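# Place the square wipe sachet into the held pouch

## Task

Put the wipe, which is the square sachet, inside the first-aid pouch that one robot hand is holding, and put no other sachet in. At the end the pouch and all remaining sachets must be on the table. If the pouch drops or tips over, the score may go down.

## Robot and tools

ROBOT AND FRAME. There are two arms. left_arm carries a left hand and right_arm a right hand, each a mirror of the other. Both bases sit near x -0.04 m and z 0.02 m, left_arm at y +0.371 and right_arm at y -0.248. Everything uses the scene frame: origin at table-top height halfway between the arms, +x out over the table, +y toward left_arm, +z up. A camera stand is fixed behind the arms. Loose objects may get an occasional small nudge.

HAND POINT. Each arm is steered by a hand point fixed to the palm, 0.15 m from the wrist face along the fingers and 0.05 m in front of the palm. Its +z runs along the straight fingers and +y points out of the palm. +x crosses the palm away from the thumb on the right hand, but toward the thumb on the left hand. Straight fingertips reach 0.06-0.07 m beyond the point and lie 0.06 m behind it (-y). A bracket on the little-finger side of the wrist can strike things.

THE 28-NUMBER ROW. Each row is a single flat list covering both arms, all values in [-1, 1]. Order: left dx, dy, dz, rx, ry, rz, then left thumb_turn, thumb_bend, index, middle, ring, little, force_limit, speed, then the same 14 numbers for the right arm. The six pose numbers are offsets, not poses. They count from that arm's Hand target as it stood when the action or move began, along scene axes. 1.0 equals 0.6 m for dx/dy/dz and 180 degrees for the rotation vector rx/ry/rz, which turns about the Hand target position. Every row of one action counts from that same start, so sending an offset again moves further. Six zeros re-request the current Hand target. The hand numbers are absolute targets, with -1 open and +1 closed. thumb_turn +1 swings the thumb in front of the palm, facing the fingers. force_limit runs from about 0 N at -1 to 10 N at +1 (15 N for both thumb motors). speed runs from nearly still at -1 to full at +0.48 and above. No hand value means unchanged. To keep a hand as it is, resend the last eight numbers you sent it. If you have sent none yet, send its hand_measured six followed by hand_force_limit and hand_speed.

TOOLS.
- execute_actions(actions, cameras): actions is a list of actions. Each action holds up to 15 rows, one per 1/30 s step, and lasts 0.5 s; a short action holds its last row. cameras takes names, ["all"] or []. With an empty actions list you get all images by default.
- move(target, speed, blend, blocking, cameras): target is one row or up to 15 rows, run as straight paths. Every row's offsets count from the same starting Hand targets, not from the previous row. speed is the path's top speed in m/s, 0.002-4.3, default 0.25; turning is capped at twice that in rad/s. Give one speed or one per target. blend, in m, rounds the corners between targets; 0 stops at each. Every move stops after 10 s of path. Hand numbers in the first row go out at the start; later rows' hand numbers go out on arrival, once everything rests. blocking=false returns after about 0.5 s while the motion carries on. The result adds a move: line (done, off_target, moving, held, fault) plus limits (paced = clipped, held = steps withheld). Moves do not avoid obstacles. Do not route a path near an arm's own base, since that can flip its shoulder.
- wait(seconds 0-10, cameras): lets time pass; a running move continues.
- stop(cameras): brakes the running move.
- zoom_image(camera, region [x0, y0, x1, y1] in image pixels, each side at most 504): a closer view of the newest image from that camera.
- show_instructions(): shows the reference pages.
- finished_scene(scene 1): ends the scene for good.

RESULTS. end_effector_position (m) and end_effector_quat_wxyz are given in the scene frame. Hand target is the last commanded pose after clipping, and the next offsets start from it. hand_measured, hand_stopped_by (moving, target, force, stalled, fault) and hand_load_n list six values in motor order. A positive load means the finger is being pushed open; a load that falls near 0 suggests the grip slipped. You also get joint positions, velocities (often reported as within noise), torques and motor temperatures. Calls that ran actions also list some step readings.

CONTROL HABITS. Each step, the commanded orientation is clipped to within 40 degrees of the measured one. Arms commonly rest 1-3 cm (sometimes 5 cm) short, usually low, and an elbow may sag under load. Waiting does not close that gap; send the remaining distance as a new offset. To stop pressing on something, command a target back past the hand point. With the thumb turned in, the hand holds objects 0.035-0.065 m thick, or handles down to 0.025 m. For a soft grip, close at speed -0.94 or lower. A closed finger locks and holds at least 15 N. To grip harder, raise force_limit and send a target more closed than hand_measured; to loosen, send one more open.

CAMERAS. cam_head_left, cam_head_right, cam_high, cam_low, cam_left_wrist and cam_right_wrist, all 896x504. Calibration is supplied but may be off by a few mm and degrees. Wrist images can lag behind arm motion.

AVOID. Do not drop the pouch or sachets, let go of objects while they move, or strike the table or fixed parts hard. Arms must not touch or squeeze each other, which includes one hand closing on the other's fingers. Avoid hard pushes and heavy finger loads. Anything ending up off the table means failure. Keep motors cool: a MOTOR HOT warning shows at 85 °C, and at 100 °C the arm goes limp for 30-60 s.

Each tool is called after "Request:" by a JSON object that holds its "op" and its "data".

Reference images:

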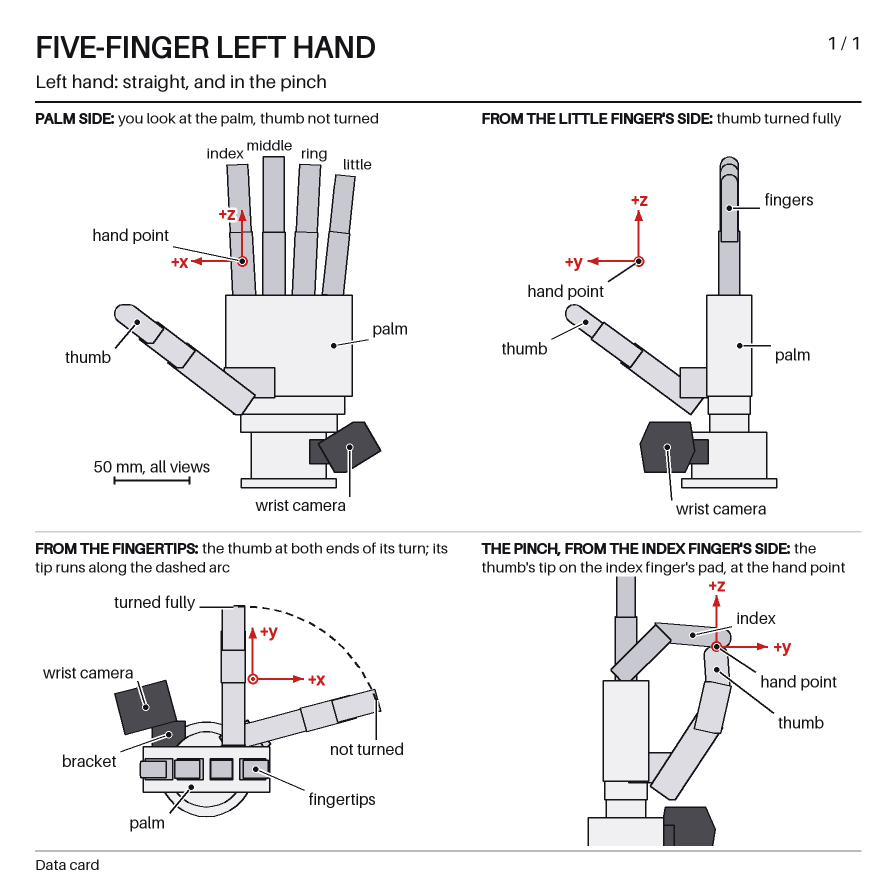

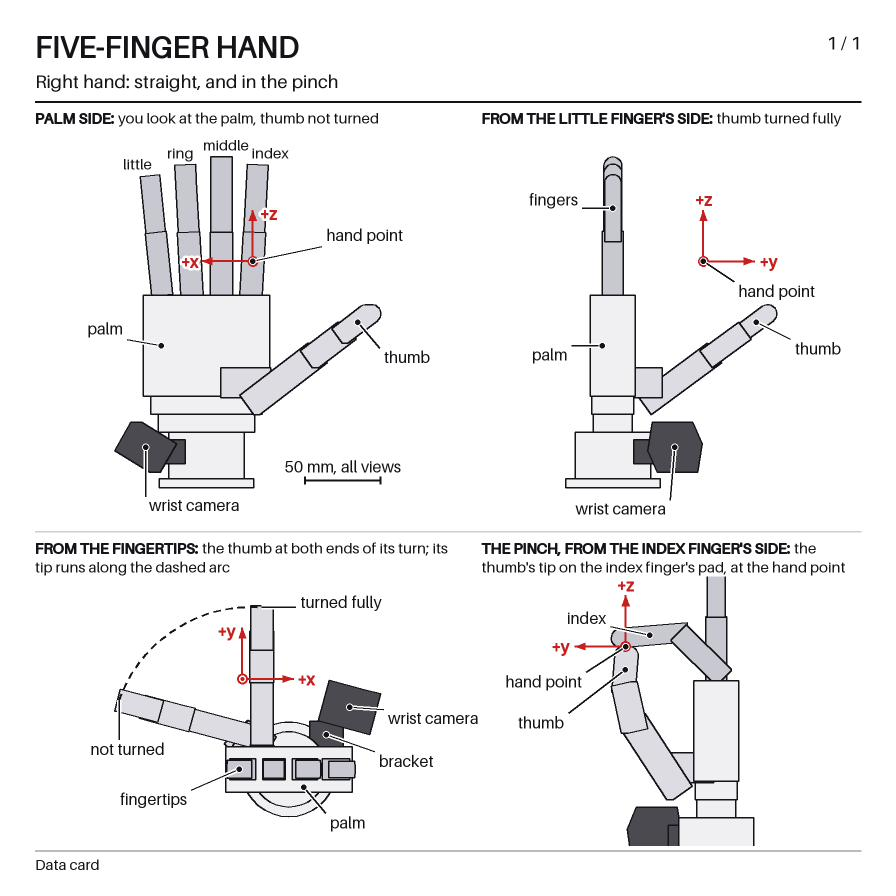

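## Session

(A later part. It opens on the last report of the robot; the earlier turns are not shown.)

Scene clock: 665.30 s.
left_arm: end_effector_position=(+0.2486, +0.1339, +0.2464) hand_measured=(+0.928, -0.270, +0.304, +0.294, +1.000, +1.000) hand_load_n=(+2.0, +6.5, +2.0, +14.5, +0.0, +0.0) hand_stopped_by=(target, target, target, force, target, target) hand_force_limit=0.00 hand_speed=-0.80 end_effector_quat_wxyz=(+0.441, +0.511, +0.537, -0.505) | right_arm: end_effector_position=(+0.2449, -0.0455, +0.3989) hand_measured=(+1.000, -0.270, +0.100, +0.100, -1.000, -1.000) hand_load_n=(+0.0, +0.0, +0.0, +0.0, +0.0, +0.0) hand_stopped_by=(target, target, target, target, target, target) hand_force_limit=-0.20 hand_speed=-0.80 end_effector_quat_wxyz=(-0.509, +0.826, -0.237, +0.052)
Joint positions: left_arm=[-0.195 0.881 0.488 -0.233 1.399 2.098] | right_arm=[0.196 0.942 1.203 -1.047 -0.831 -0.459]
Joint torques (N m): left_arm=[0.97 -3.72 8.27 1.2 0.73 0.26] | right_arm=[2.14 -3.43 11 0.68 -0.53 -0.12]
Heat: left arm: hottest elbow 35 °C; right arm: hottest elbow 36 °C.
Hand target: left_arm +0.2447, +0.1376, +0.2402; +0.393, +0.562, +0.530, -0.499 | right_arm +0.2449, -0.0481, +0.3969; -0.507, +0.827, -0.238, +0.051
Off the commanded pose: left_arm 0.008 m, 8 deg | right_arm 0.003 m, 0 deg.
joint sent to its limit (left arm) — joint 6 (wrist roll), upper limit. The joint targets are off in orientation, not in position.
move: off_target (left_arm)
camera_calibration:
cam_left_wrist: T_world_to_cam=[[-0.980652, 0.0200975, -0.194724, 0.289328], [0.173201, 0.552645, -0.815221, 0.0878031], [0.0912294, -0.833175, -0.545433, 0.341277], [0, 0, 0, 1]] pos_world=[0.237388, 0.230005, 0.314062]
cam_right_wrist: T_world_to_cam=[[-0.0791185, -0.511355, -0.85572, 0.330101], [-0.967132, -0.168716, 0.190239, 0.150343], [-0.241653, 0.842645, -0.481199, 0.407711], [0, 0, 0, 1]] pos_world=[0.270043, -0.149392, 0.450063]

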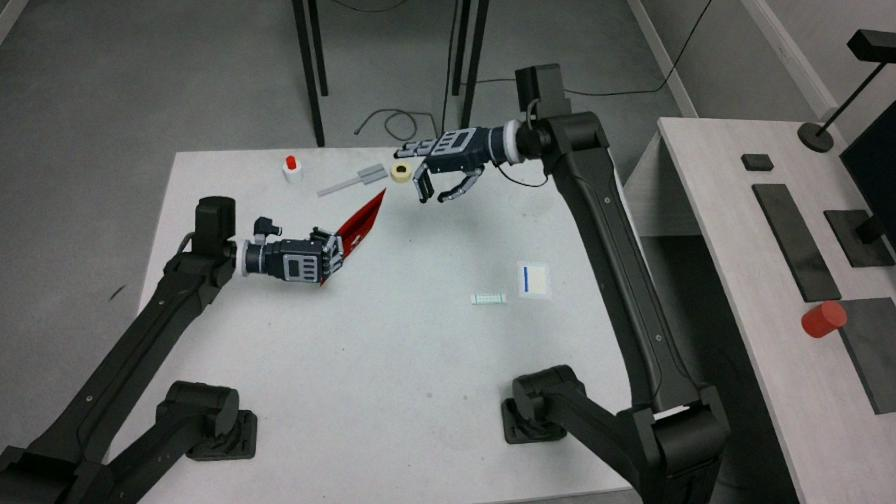

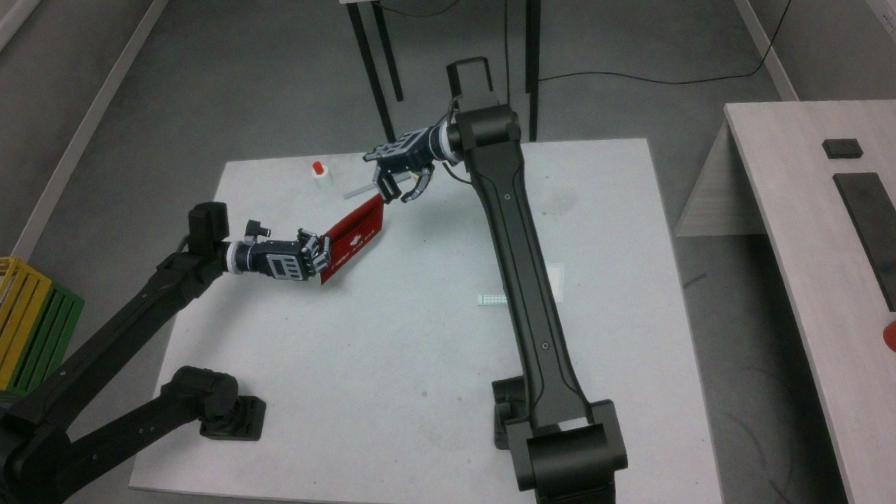

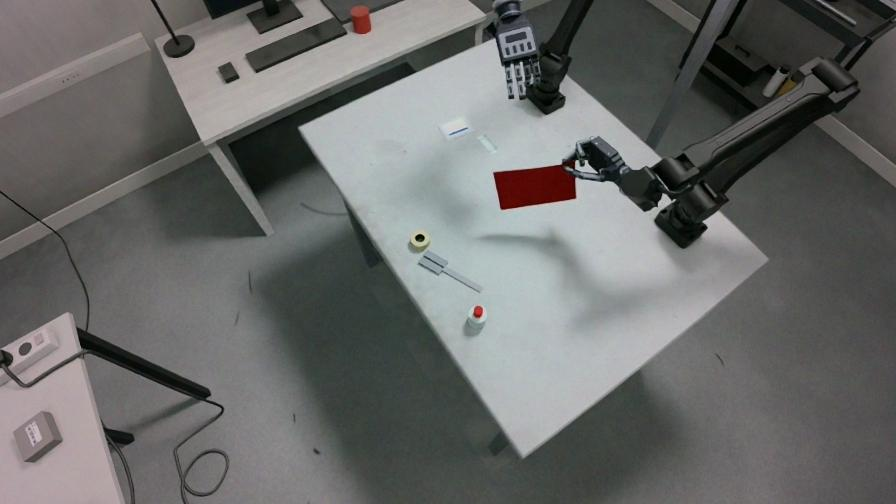

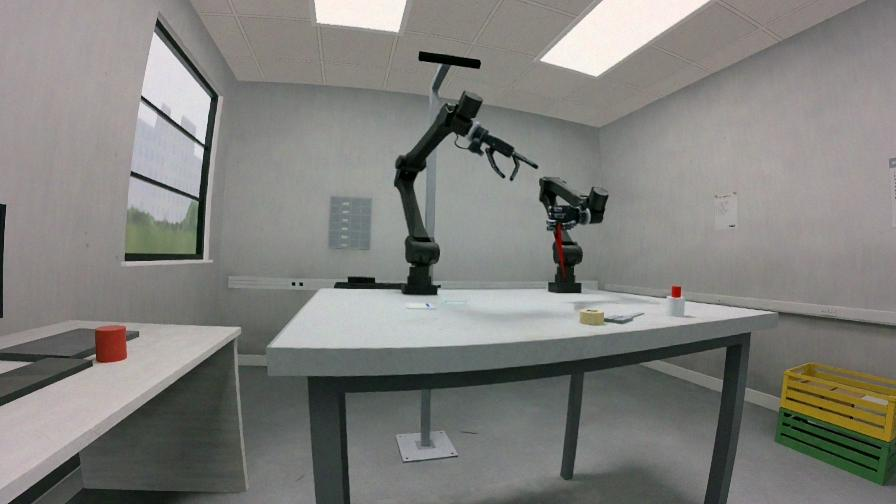

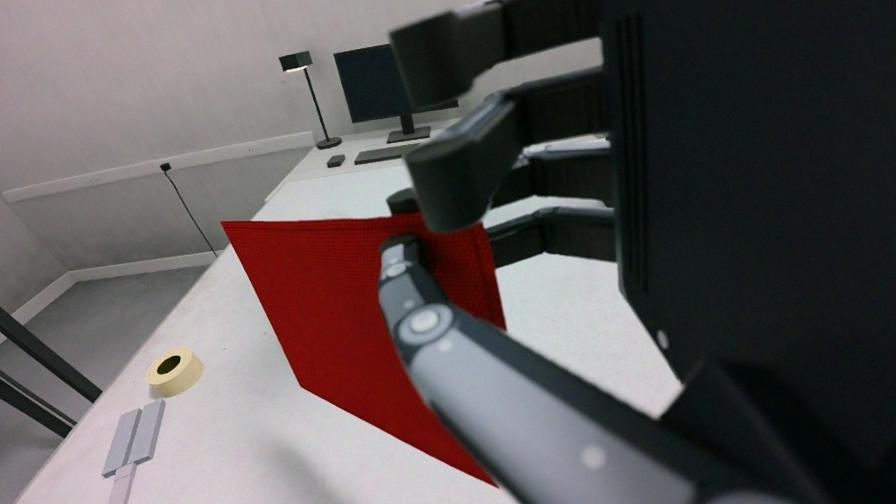

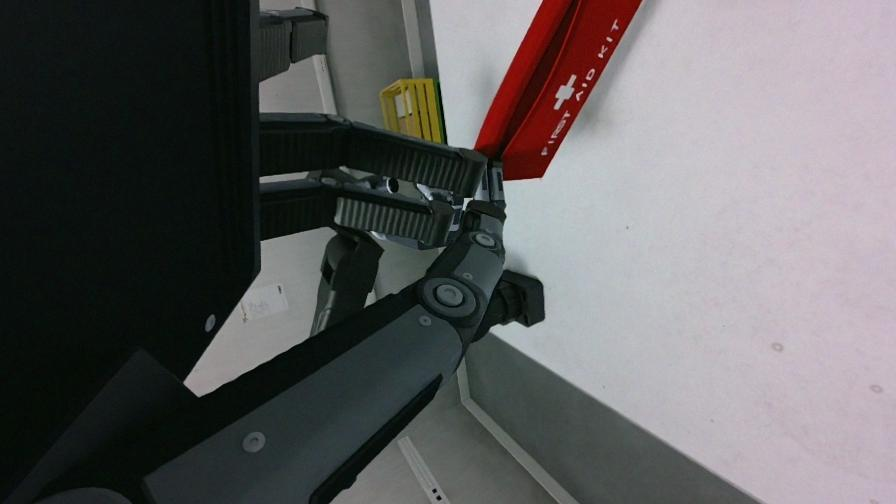

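Request:
{"op": "move", "data": {"target": [0,0,0.05,0.3741,0.0283,0.1395,0.928,-0.268,0.304,0.296,1.0,1.0,0.0,-0.8, 0,-0.33,0,0,0,0,1,-0.27,0.1,0.1,-1,-1,-0.2,-0.8], "speed": 0.14, "cameras": ["all"]}}

Request:
{"op": "zoom_image", "data": {"camera": "cam_head_left", "region": [250, 120, 450, 320]}}

Request:
{"op": "zoom_image", "data": {"camera": "cam_head_right", "region": [250, 120, 450, 320]}}

Request:
{"op": "zoom_image", "data": {"camera": "cam_low", "region": [500, 150, 660, 310]}}

Scene clock: 704.83 s.
left_arm: end_effector_position=(+0.2356, +0.1504, +0.2476) hand_measured=(+0.928, -0.272, +0.304, +0.294, +1.000, +1.000) hand_load_n=(+1.5, +7.0, +2.5, +14.5, +0.0, +0.0) hand_stopped_by=(target, target, target, force, target, target) hand_force_limit=0.00 hand_speed=-0.80 end_effector_quat_wxyz=(+0.071, +0.544, +0.835, -0.051) | right_arm: end_effector_position=(+0.2419, -0.2398, +0.3715) hand_measured=(+1.000, -0.270, +0.100, +0.100, -1.000, -1.000) hand_load_n=(+0.0, +0.0, +0.0, +0.0, +0.0, +0.0) hand_stopped_by=(target, target, target, target, target, target) hand_force_limit=-0.20 hand_speed=-0.80 end_effector_quat_wxyz=(-0.485, +0.815, -0.302, +0.096)
Joint positions: left_arm=[-0.836 1.165 1.129 -1.373 0.064 1.897] | right_arm=[-0.488 1.063 1.277 -1.686 -1.031 -1.298]
Joint torques (N m): left_arm=[-0.09 -6.42 14.89 0.34 -0.03 -0.02] | right_arm=[2.61 -4.95 15.91 -0.4 -0.57 -0.13]
Heat: left arm: hottest elbow 36 °C; right arm: hottest elbow 38 °C.
Hand target: left_arm +0.2447, +0.1376, +0.2701; +0.089, +0.541, +0.834, -0.055 | right_arm +0.2449, -0.2461, +0.3969; -0.507, +0.827, -0.238, +0.051
Off the commanded pose: left_arm 0.028 m, 2 deg | right_arm 0.026 m, 9 deg.
joint sent to its limit (right arm) — joint 4 (wrist pitch), lower limit. The joint targets are off in orientation, not in position.
move: off_target (left_arm, right_arm)
camera_calibration:
cam_left_wrist: T_world_to_cam=[[-0.986777, -0.140214, -0.081314, 0.273895], [-0.159035, 0.934429, 0.318669, -0.177963], [0.0313004, 0.327387, -0.944372, 0.29522], [0, 0, 0, 1]] pos_world=[0.23273, 0.108047, 0.35778]
cam_right_wrist: T_world_to_cam=[[-0.164613, -0.528501, -0.83282, 0.21517], [-0.980533, -0.00394624, 0.196314, 0.160421], [-0.107038, 0.848924, -0.517563, 0.539896], [0, 0, 0, 1]] pos_world=[0.250508, -0.34398, 0.427135]

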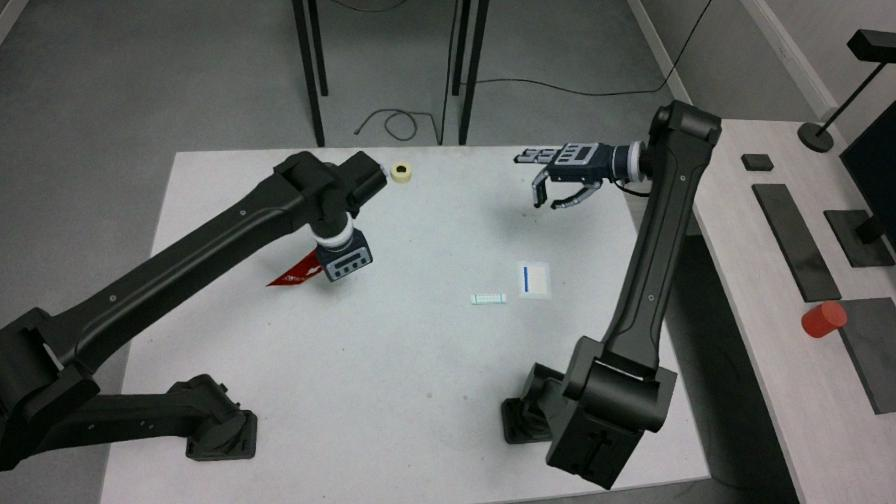

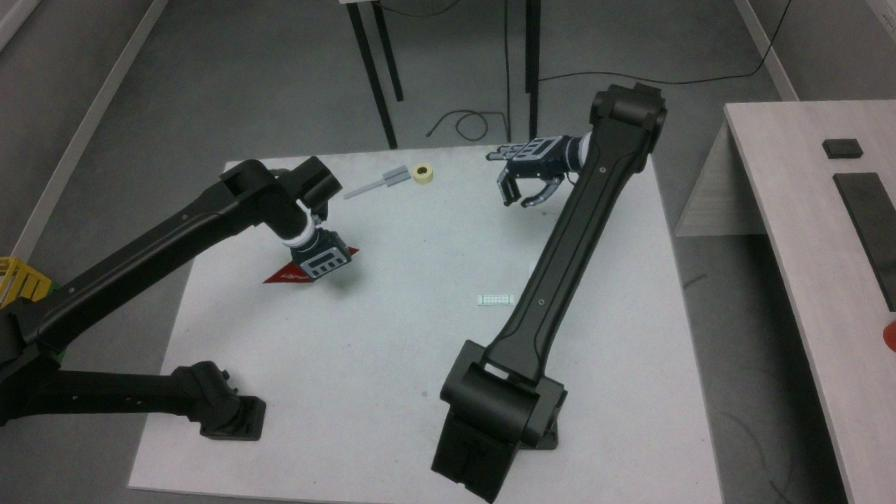

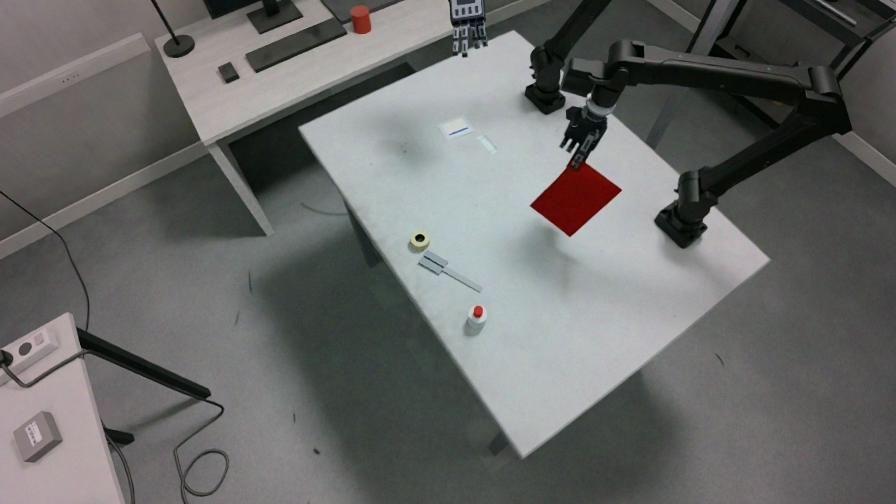

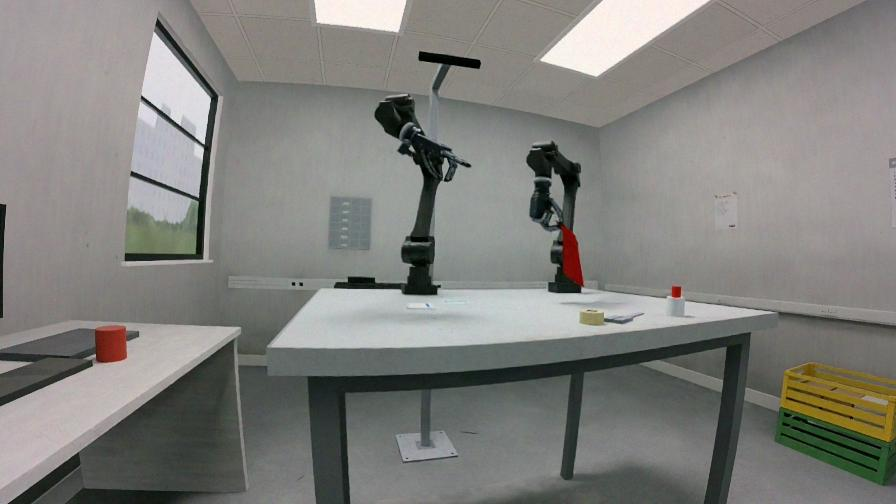

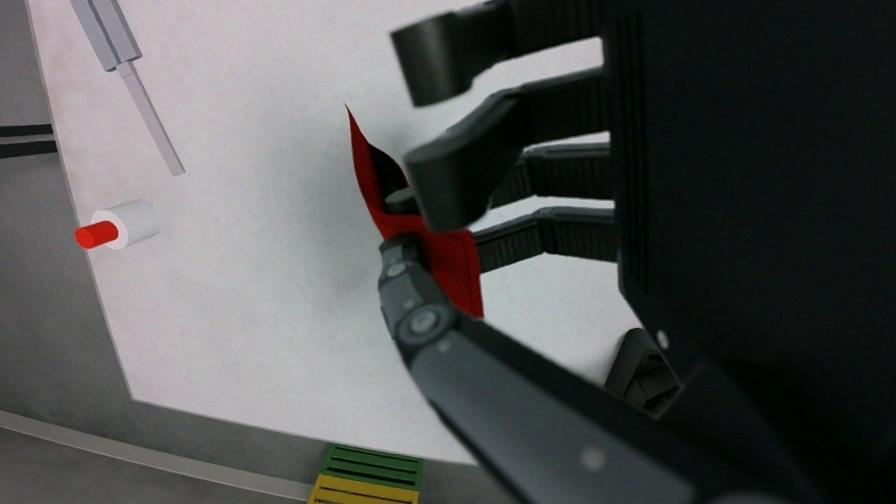

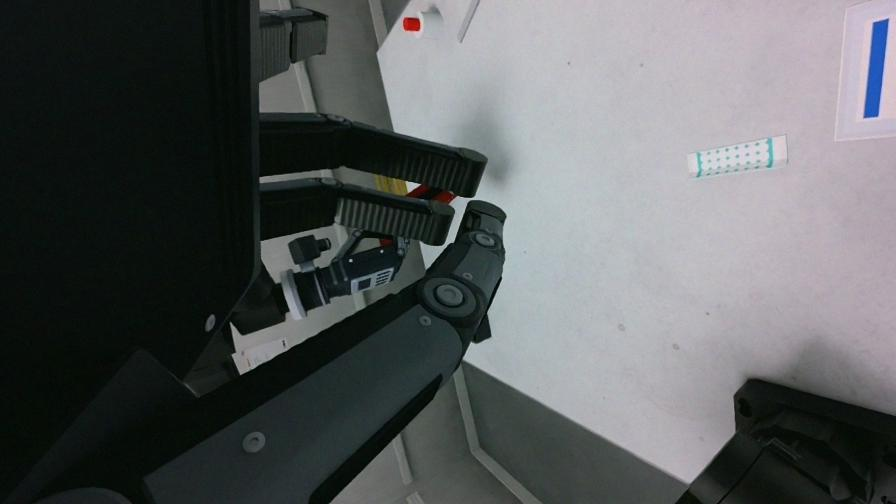

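Scaled by 2.520 from the camera's 896x504 image, which has a finer 1280x720 frame.

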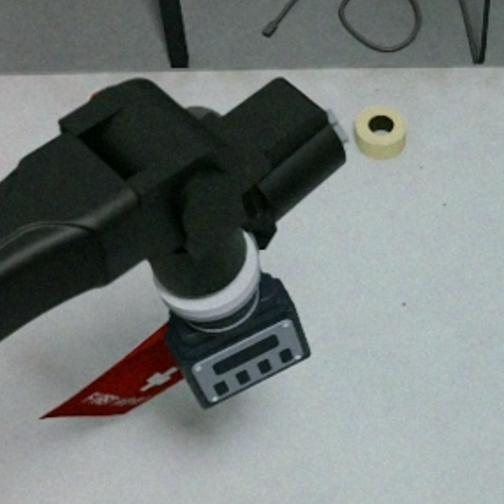

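Scaled by 2.520 from the camera's 896x504 image, which has a finer 1280x720 frame.

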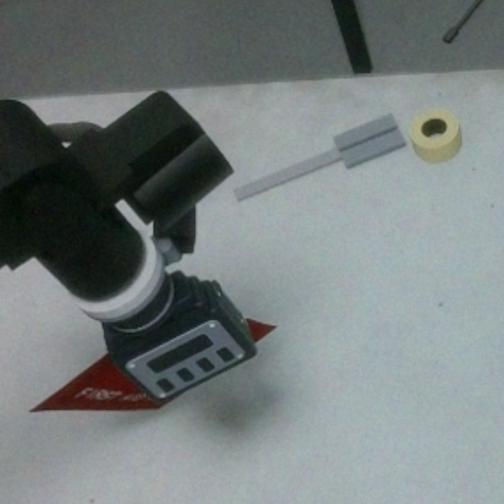

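Scaled by 3.150 from the camera's 896x504 image, which has a finer 1280x720 frame.

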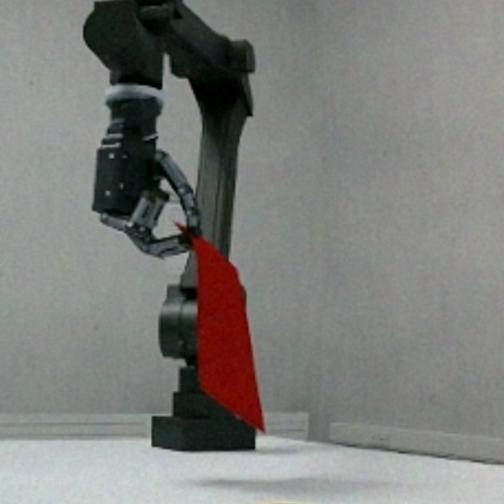

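Request:
{"op": "zoom_image", "data": {"camera": "cam_high", "region": [510, 90, 650, 250]}}

Request:
{"op": "zoom_image", "data": {"camera": "cam_left_wrist", "region": [300, 80, 560, 340]}}

Request:
{"op": "zoom_image", "data": {"camera": "cam_low", "region": [520, 200, 600, 300]}}

Request:
{"op": "zoom_image", "data": {"camera": "cam_head_left", "region": [250, 200, 370, 320]}}

Scaled by 3.150 from the camera's 896x504 image, which has a finer 1280x720 frame.

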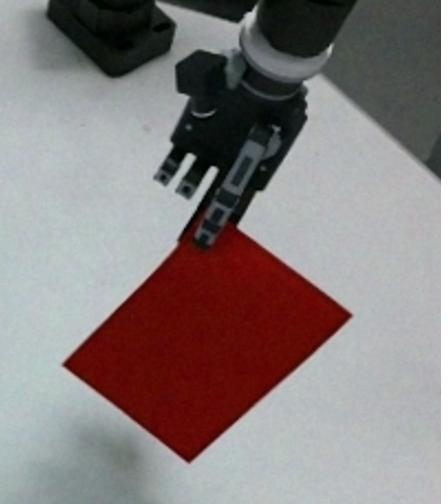

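Scaled by 1.938 from the camera's 896x504 image, which has a finer 1280x720 frame.

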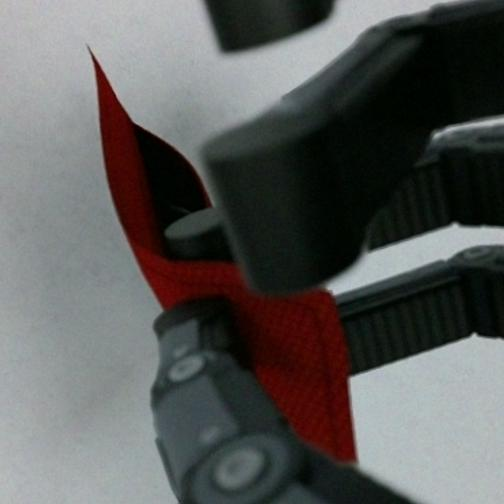

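Scaled by 5.040 from the camera's 896x504 image, which has a finer 1280x720 frame.

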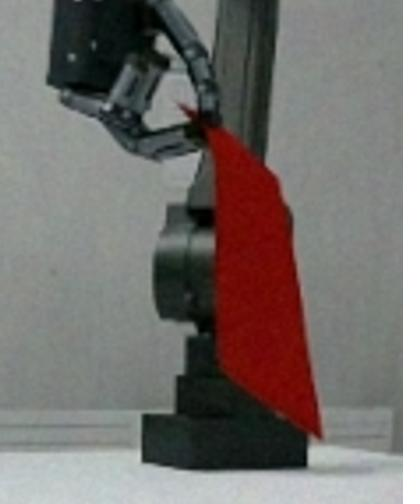

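Scaled by 4.200 from the camera's 896x504 image, which has a finer 1280x720 frame.

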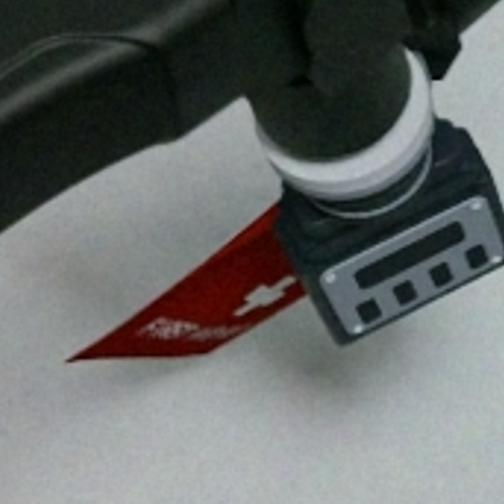

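Request:
{"op": "move", "data": {"target": [[0.117,0.02,0,0,0,0,0.928,-0.268,0.304,0.296,1.0,1.0,0.0,-0.8, 0,0,0,0,0,0,1,-0.27,0.1,0.1,-1,-1,-0.2,-0.8],[0.117,0.02,-0.1,0,0,0,0.928,-0.268,0.304,0.296,1.0,1.0,0.0,-0.8, 0,0,0,0,0,0,1,-0.27,0.1,0.1,-1,-1,-0.2,-0.8]], "speed": 0.12, "cameras": ["cam_head_left","cam_high","cam_low","cam_left_wrist"]}}

Request:
{"op": "zoom_image", "data": {"camera": "cam_high", "region": [470, 110, 630, 270]}}

Request:
{"op": "zoom_image", "data": {"camera": "cam_low", "region": [510, 190, 630, 310]}}

Request:
{"op": "zoom_image", "data": {"camera": "cam_left_wrist", "region": [260, 60, 560, 360]}}

Scene clock: 730.03 s.
left_arm: end_effector_position=(+0.3132, +0.1482, +0.2191) hand_measured=(+0.928, -0.272, +0.304, +0.294, +1.000, +1.000) hand_load_n=(+1.5, +7.0, +2.0, +14.5, +0.0, +0.0) hand_stopped_by=(target, target, target, force, target, target) hand_force_limit=0.00 hand_speed=-0.80 end_effector_quat_wxyz=(+0.093, +0.538, +0.836, -0.055) | right_arm: end_effector_position=(+0.2419, -0.2398, +0.3715) hand_measured=(+1.000, -0.270, +0.100, +0.100, -1.000, -1.000) hand_load_n=(+0.0, +0.0, +0.0, +0.0, +0.0, +0.0) hand_stopped_by=(target, target, target, target, target, target) hand_force_limit=-0.20 hand_speed=-0.80 end_effector_quat_wxyz=(-0.485, +0.815, -0.301, +0.097)
Joint positions: left_arm=[-0.691 1.298 1.162 -1.236 0.089 2.029] | right_arm=[-0.488 1.063 1.277 -1.686 -1.031 -1.298]
Joint torques (N m): left_arm=[0.85 -8.76 8.53 1.52 0.18 0.2] | right_arm=[2.32 -5.01 15.98 -0.32 -0.55 -0.1]
Motor temperatures (°C): left_arm=[27 28 37 23 26 26] | right_arm=[25 27 42 27 25 25]
Heat: left arm: hottest elbow 37 °C; right arm: hottest elbow 42 °C.
Hand target: left_arm +0.3149, +0.1496, +0.2102; +0.089, +0.541, +0.834, -0.055 | right_arm +0.2449, -0.2461, +0.3969; -0.507, +0.827, -0.238, +0.051
Off the commanded pose: left_arm 0.009 m, 1 deg | right_arm 0.026 m, 9 deg.
joint sent to its limit (right arm) — joint 4 (wrist pitch), lower limit. The joint targets are off in orientation, not in position.
move: off_target (right_arm)
camera_calibration:
cam_left_wrist: T_world_to_cam=[[-0.981908, -0.154848, -0.108986, 0.35461], [-0.179984, 0.942053, 0.283093, -0.141219], [0.0588341, 0.297587, -0.95288, 0.264229], [0, 0, 0, 1]] pos_world=[0.307231, 0.109315, 0.330404]
Images, in order (width x height): cam_head_left 896x504, cam_high 896x504, cam_low 896x504, cam_left_wrist 896x504.

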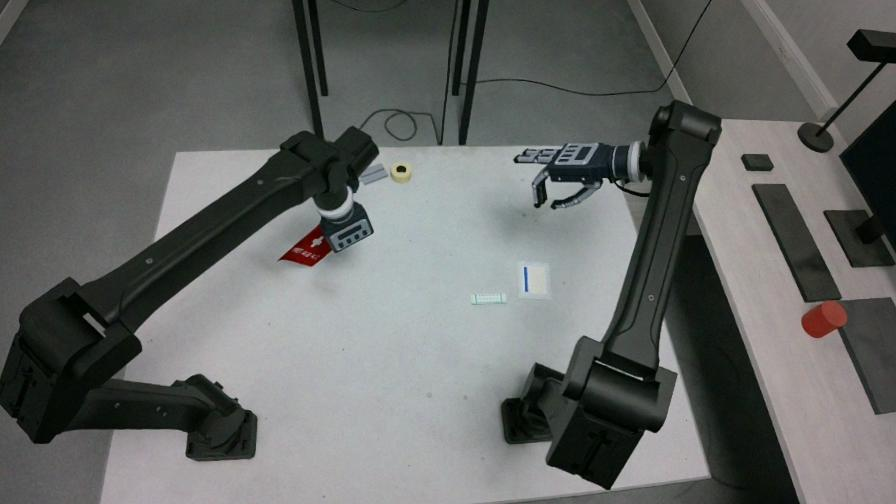

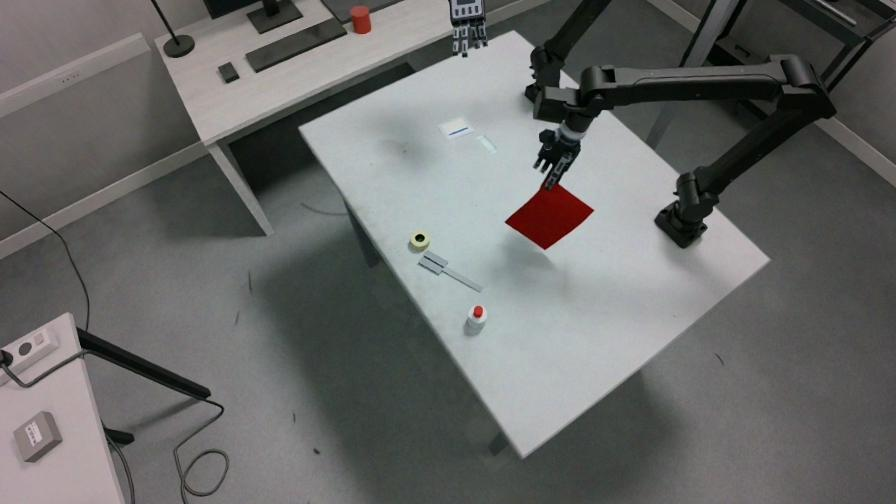

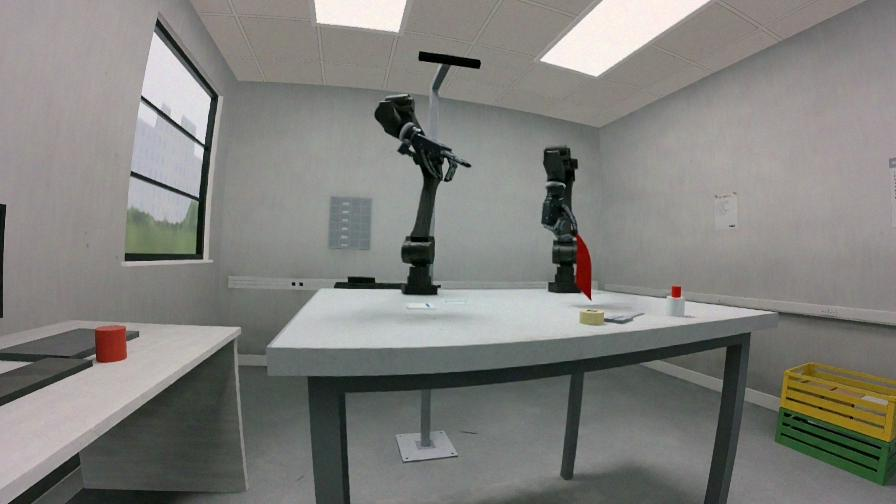

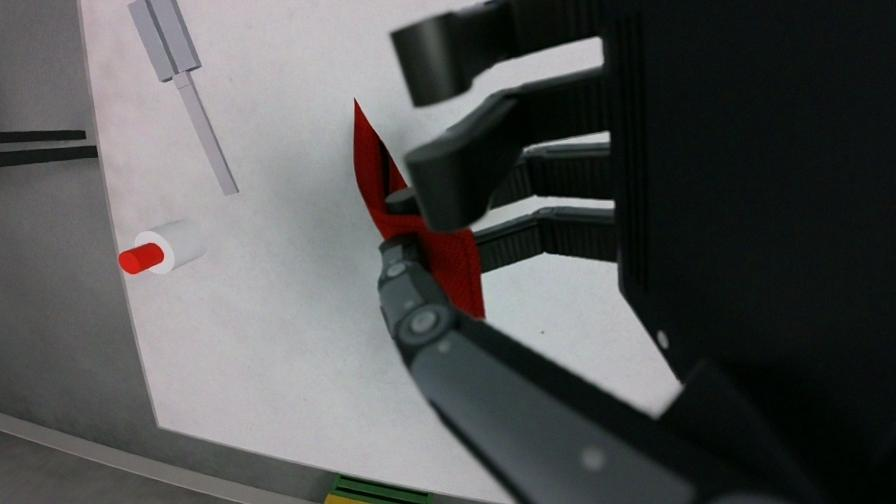

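Scaled by 3.150 from the camera's 896x504 image, which has a finer 1280x720 frame.

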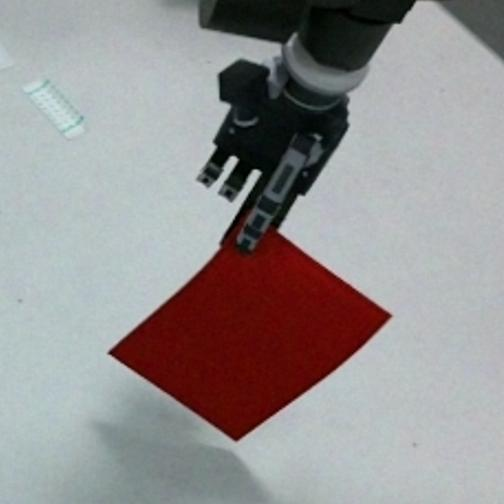

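Scaled by 4.200 from the camera's 896x504 image, which has a finer 1280x720 frame.

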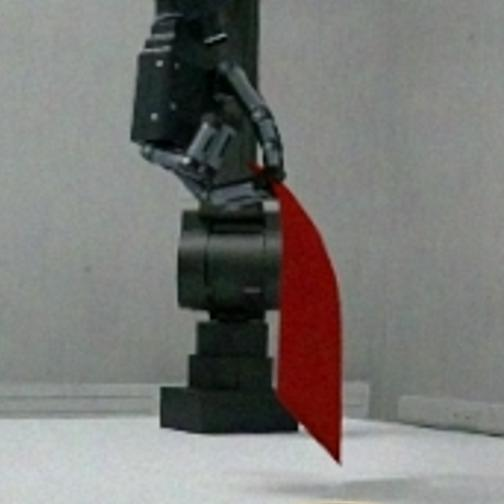

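Scaled by 1.680 from the camera's 896x504 image, which has a finer 1280x720 frame.

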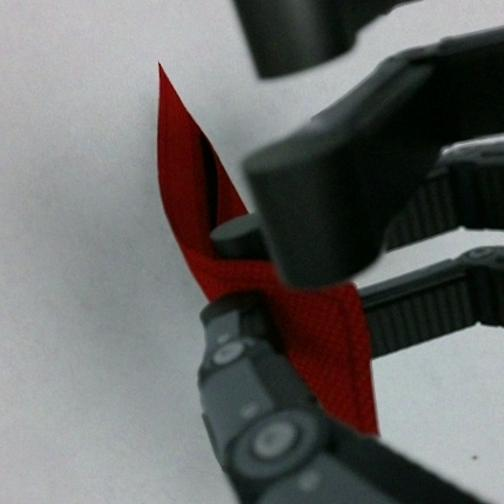

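Request:
{"op": "move", "data": {"target": [[-0.022,0.008,-0.048,0,0,0,0.928,-0.268,0.304,0.296,1.0,1.0,0.0,-0.8, 0,0,0,0,0,0,1,-0.27,0.1,0.1,-1,-1,-0.2,-0.8],[-0.063,0.032,-0.13,0,0,0,0.928,-0.268,0.304,0.296,1.0,1.0,0.0,-0.8, 0,0,0,0,0,0,1,-0.27,0.1,0.1,-1,-1,-0.2,-0.8],[-0.13,0.065,-0.223,0,0,0,0.928,-0.268,0.304,0.296,1.0,1.0,0.0,-0.8, 0,0,0,0,0,0,1,-0.27,0.1,0.1,-1,-1,-0.2,-0.8]], "speed": 0.08, "blend": [0.01,0.01,0], "cameras": ["cam_head_left","cam_head_right","cam_high","cam_low","cam_left_wrist"]}}

Request:
{"op": "zoom_image", "data": {"camera": "cam_high", "region": [470, 110, 630, 270]}}

Request:
{"op": "zoom_image", "data": {"camera": "cam_low", "region": [510, 210, 630, 330]}}

Request:
{"op": "zoom_image", "data": {"camera": "cam_left_wrist", "region": [260, 60, 560, 360]}}

Request:
{"op": "zoom_image", "data": {"camera": "cam_head_left", "region": [230, 180, 390, 340]}}

Scene clock: 740.90 s.
left_arm: end_effector_position=(+0.2410, +0.1878, +0.0796) hand_measured=(+0.928, -0.272, +0.304, +0.294, +1.000, +1.000) hand_load_n=(+1.5, +6.5, +2.0, +14.5, +0.0, +0.0) hand_stopped_by=(target, target, target, force, target, target) hand_force_limit=0.00 hand_speed=-0.80 end_effector_quat_wxyz=(+0.087, +0.543, +0.833, -0.055) | right_arm: end_effector_position=(+0.2419, -0.2398, +0.3715) hand_measured=(+1.000, -0.270, +0.100, +0.100, -1.000, -1.000) hand_load_n=(+0.0, +0.0, -0.5, +0.0, +0.0, +0.0) hand_stopped_by=(target, target, target, target, target, target) hand_force_limit=-0.20 hand_speed=-0.80 end_effector_quat_wxyz=(-0.485, +0.815, -0.301, +0.097)
Joint positions: left_arm=[-0.737 1.21 0.701 -0.872 0.083 1.993] | right_arm=[-0.488 1.063 1.277 -1.686 -1.031 -1.298]
Joint torques (N m): left_arm=[-0.15 -7.41 7.21 1.43 0 -0.02] | right_arm=[2.9 -5.25 15.95 -0.29 -0.56 -0.13]
Heat: left arm: hottest elbow 37 °C; right arm: hottest elbow 43 °C.
Hand target: left_arm +0.2370, +0.1886, +0.0765; +0.090, +0.541, +0.834, -0.055 | right_arm +0.2449, -0.2461, +0.3969; -0.507, +0.827, -0.238, +0.051
Off the commanded pose: left_arm 0.005 m, 0 deg | right_arm 0.026 m, 9 deg.
joint sent to its limit (right arm) — joint 4 (wrist pitch), lower limit. The joint targets are off in orientation, not in position.
move: off_target (right_arm)
camera_calibration:
cam_left_wrist: T_world_to_cam=[[-0.984547, -0.143262, -0.100718, 0.272459], [-0.16687, 0.941943, 0.291372, -0.155867], [0.0531279, 0.303676, -0.951293, 0.123906], [0, 0, 0, 1]] pos_world=[0.235657, 0.148224, 0.190727]
Images, in order (width x height): cam_head_left 896x504, cam_head_right 896x504, cam_high 896x504, cam_low 896x504, cam_left_wrist 896x504.

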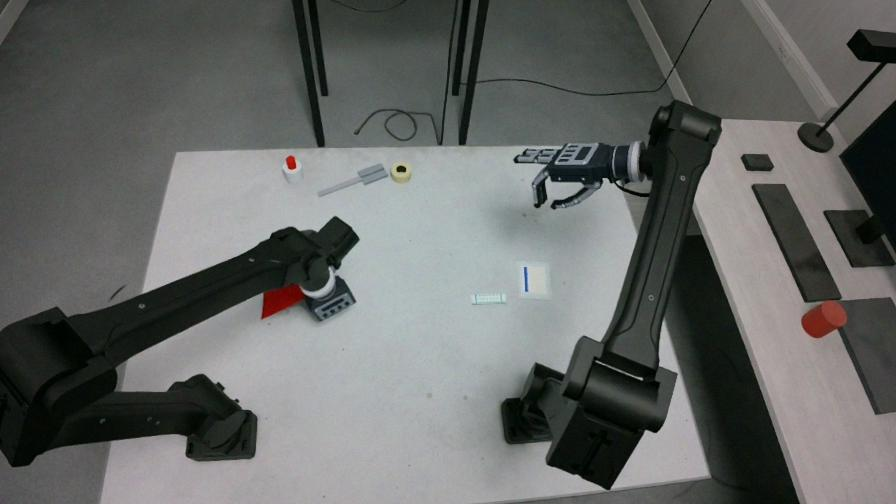

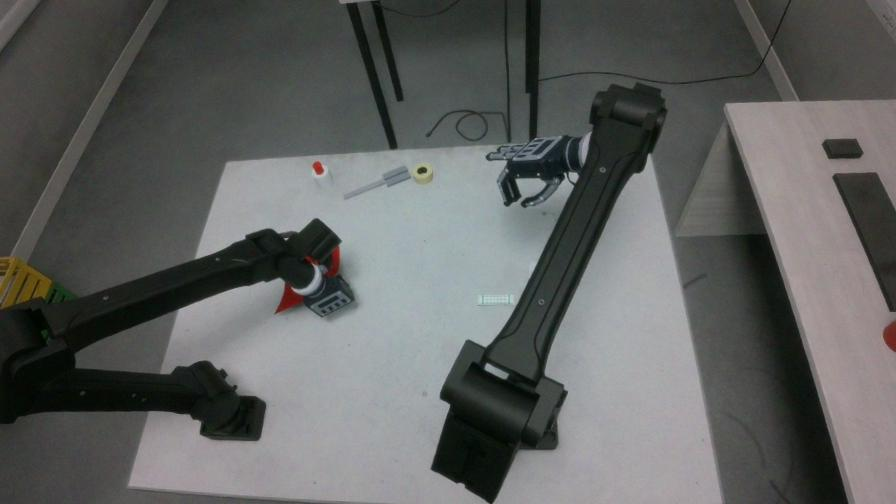

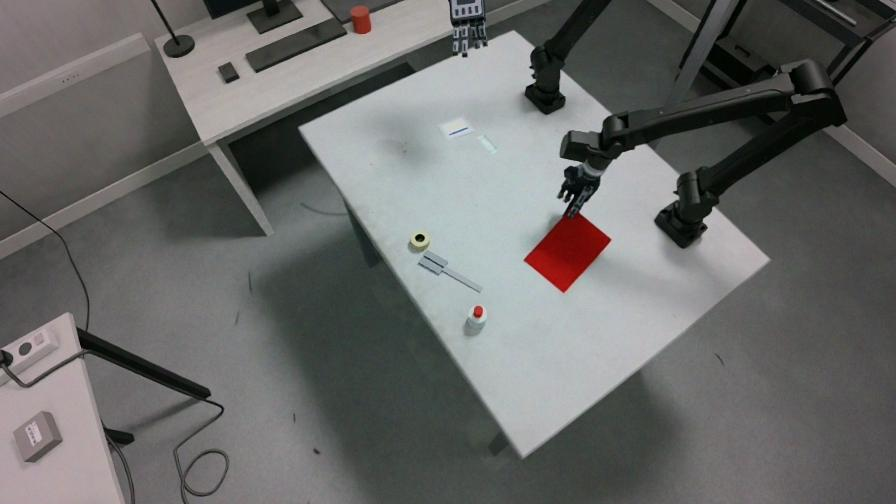

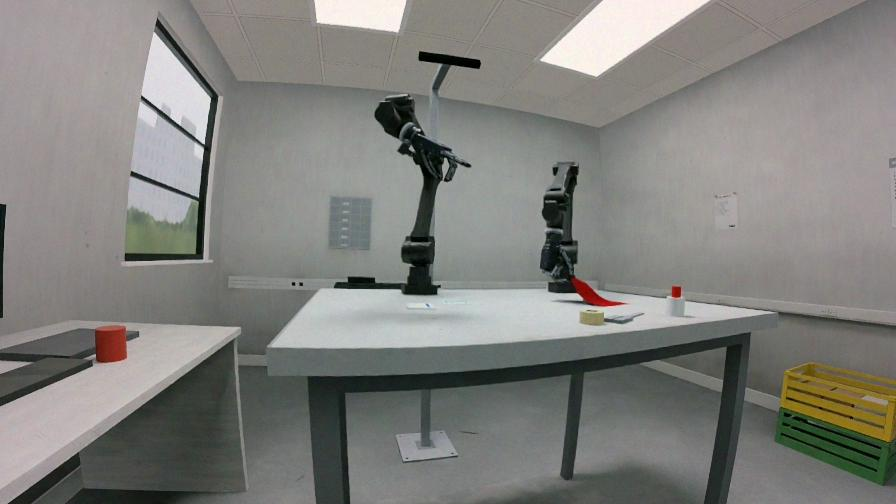

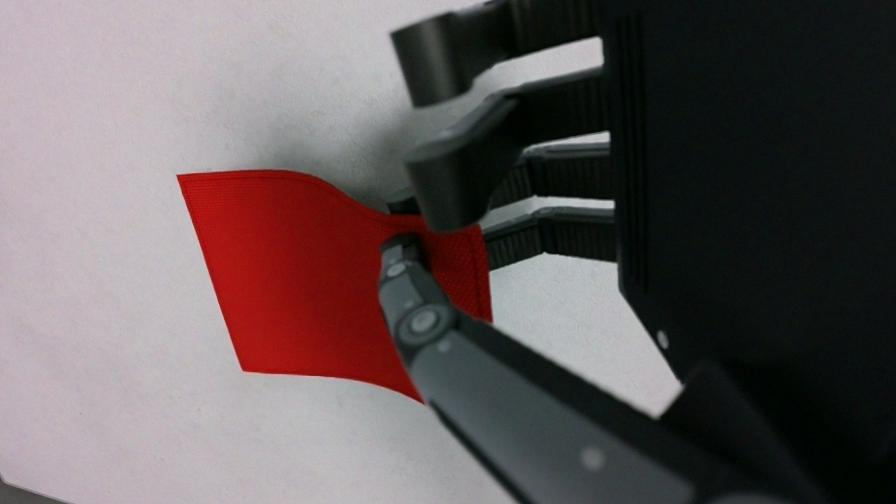

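Scaled by 3.150 from the camera's 896x504 image, which has a finer 1280x720 frame.

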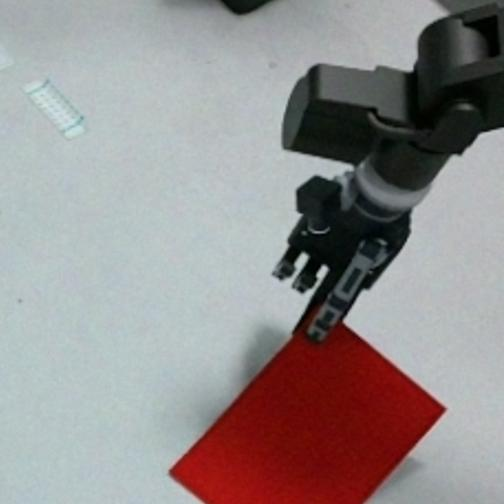

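Scaled by 4.200 from the camera's 896x504 image, which has a finer 1280x720 frame.

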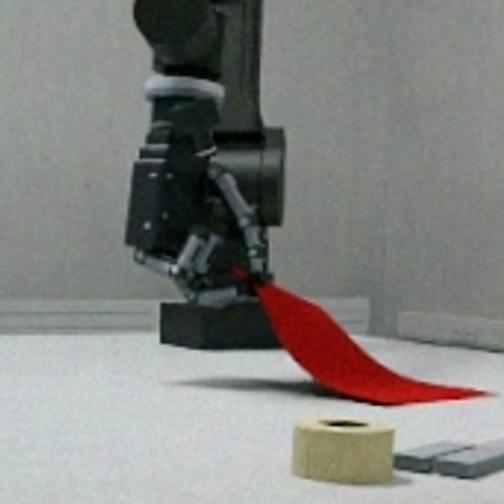

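Scaled by 1.680 from the camera's 896x504 image, which has a finer 1280x720 frame.

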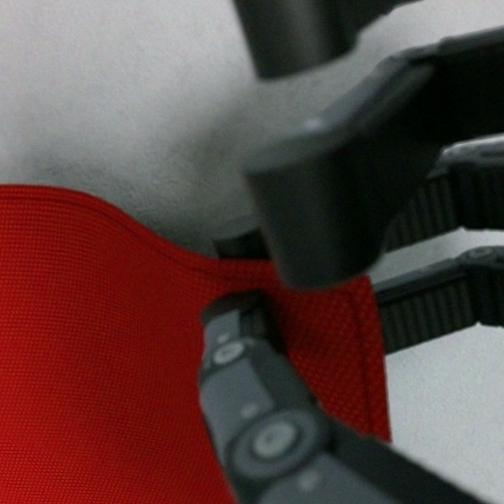

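Scaled by 3.150 from the camera's 896x504 image, which has a finer 1280x720 frame.

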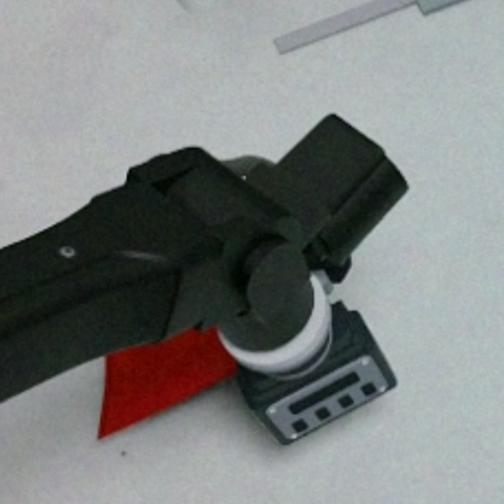

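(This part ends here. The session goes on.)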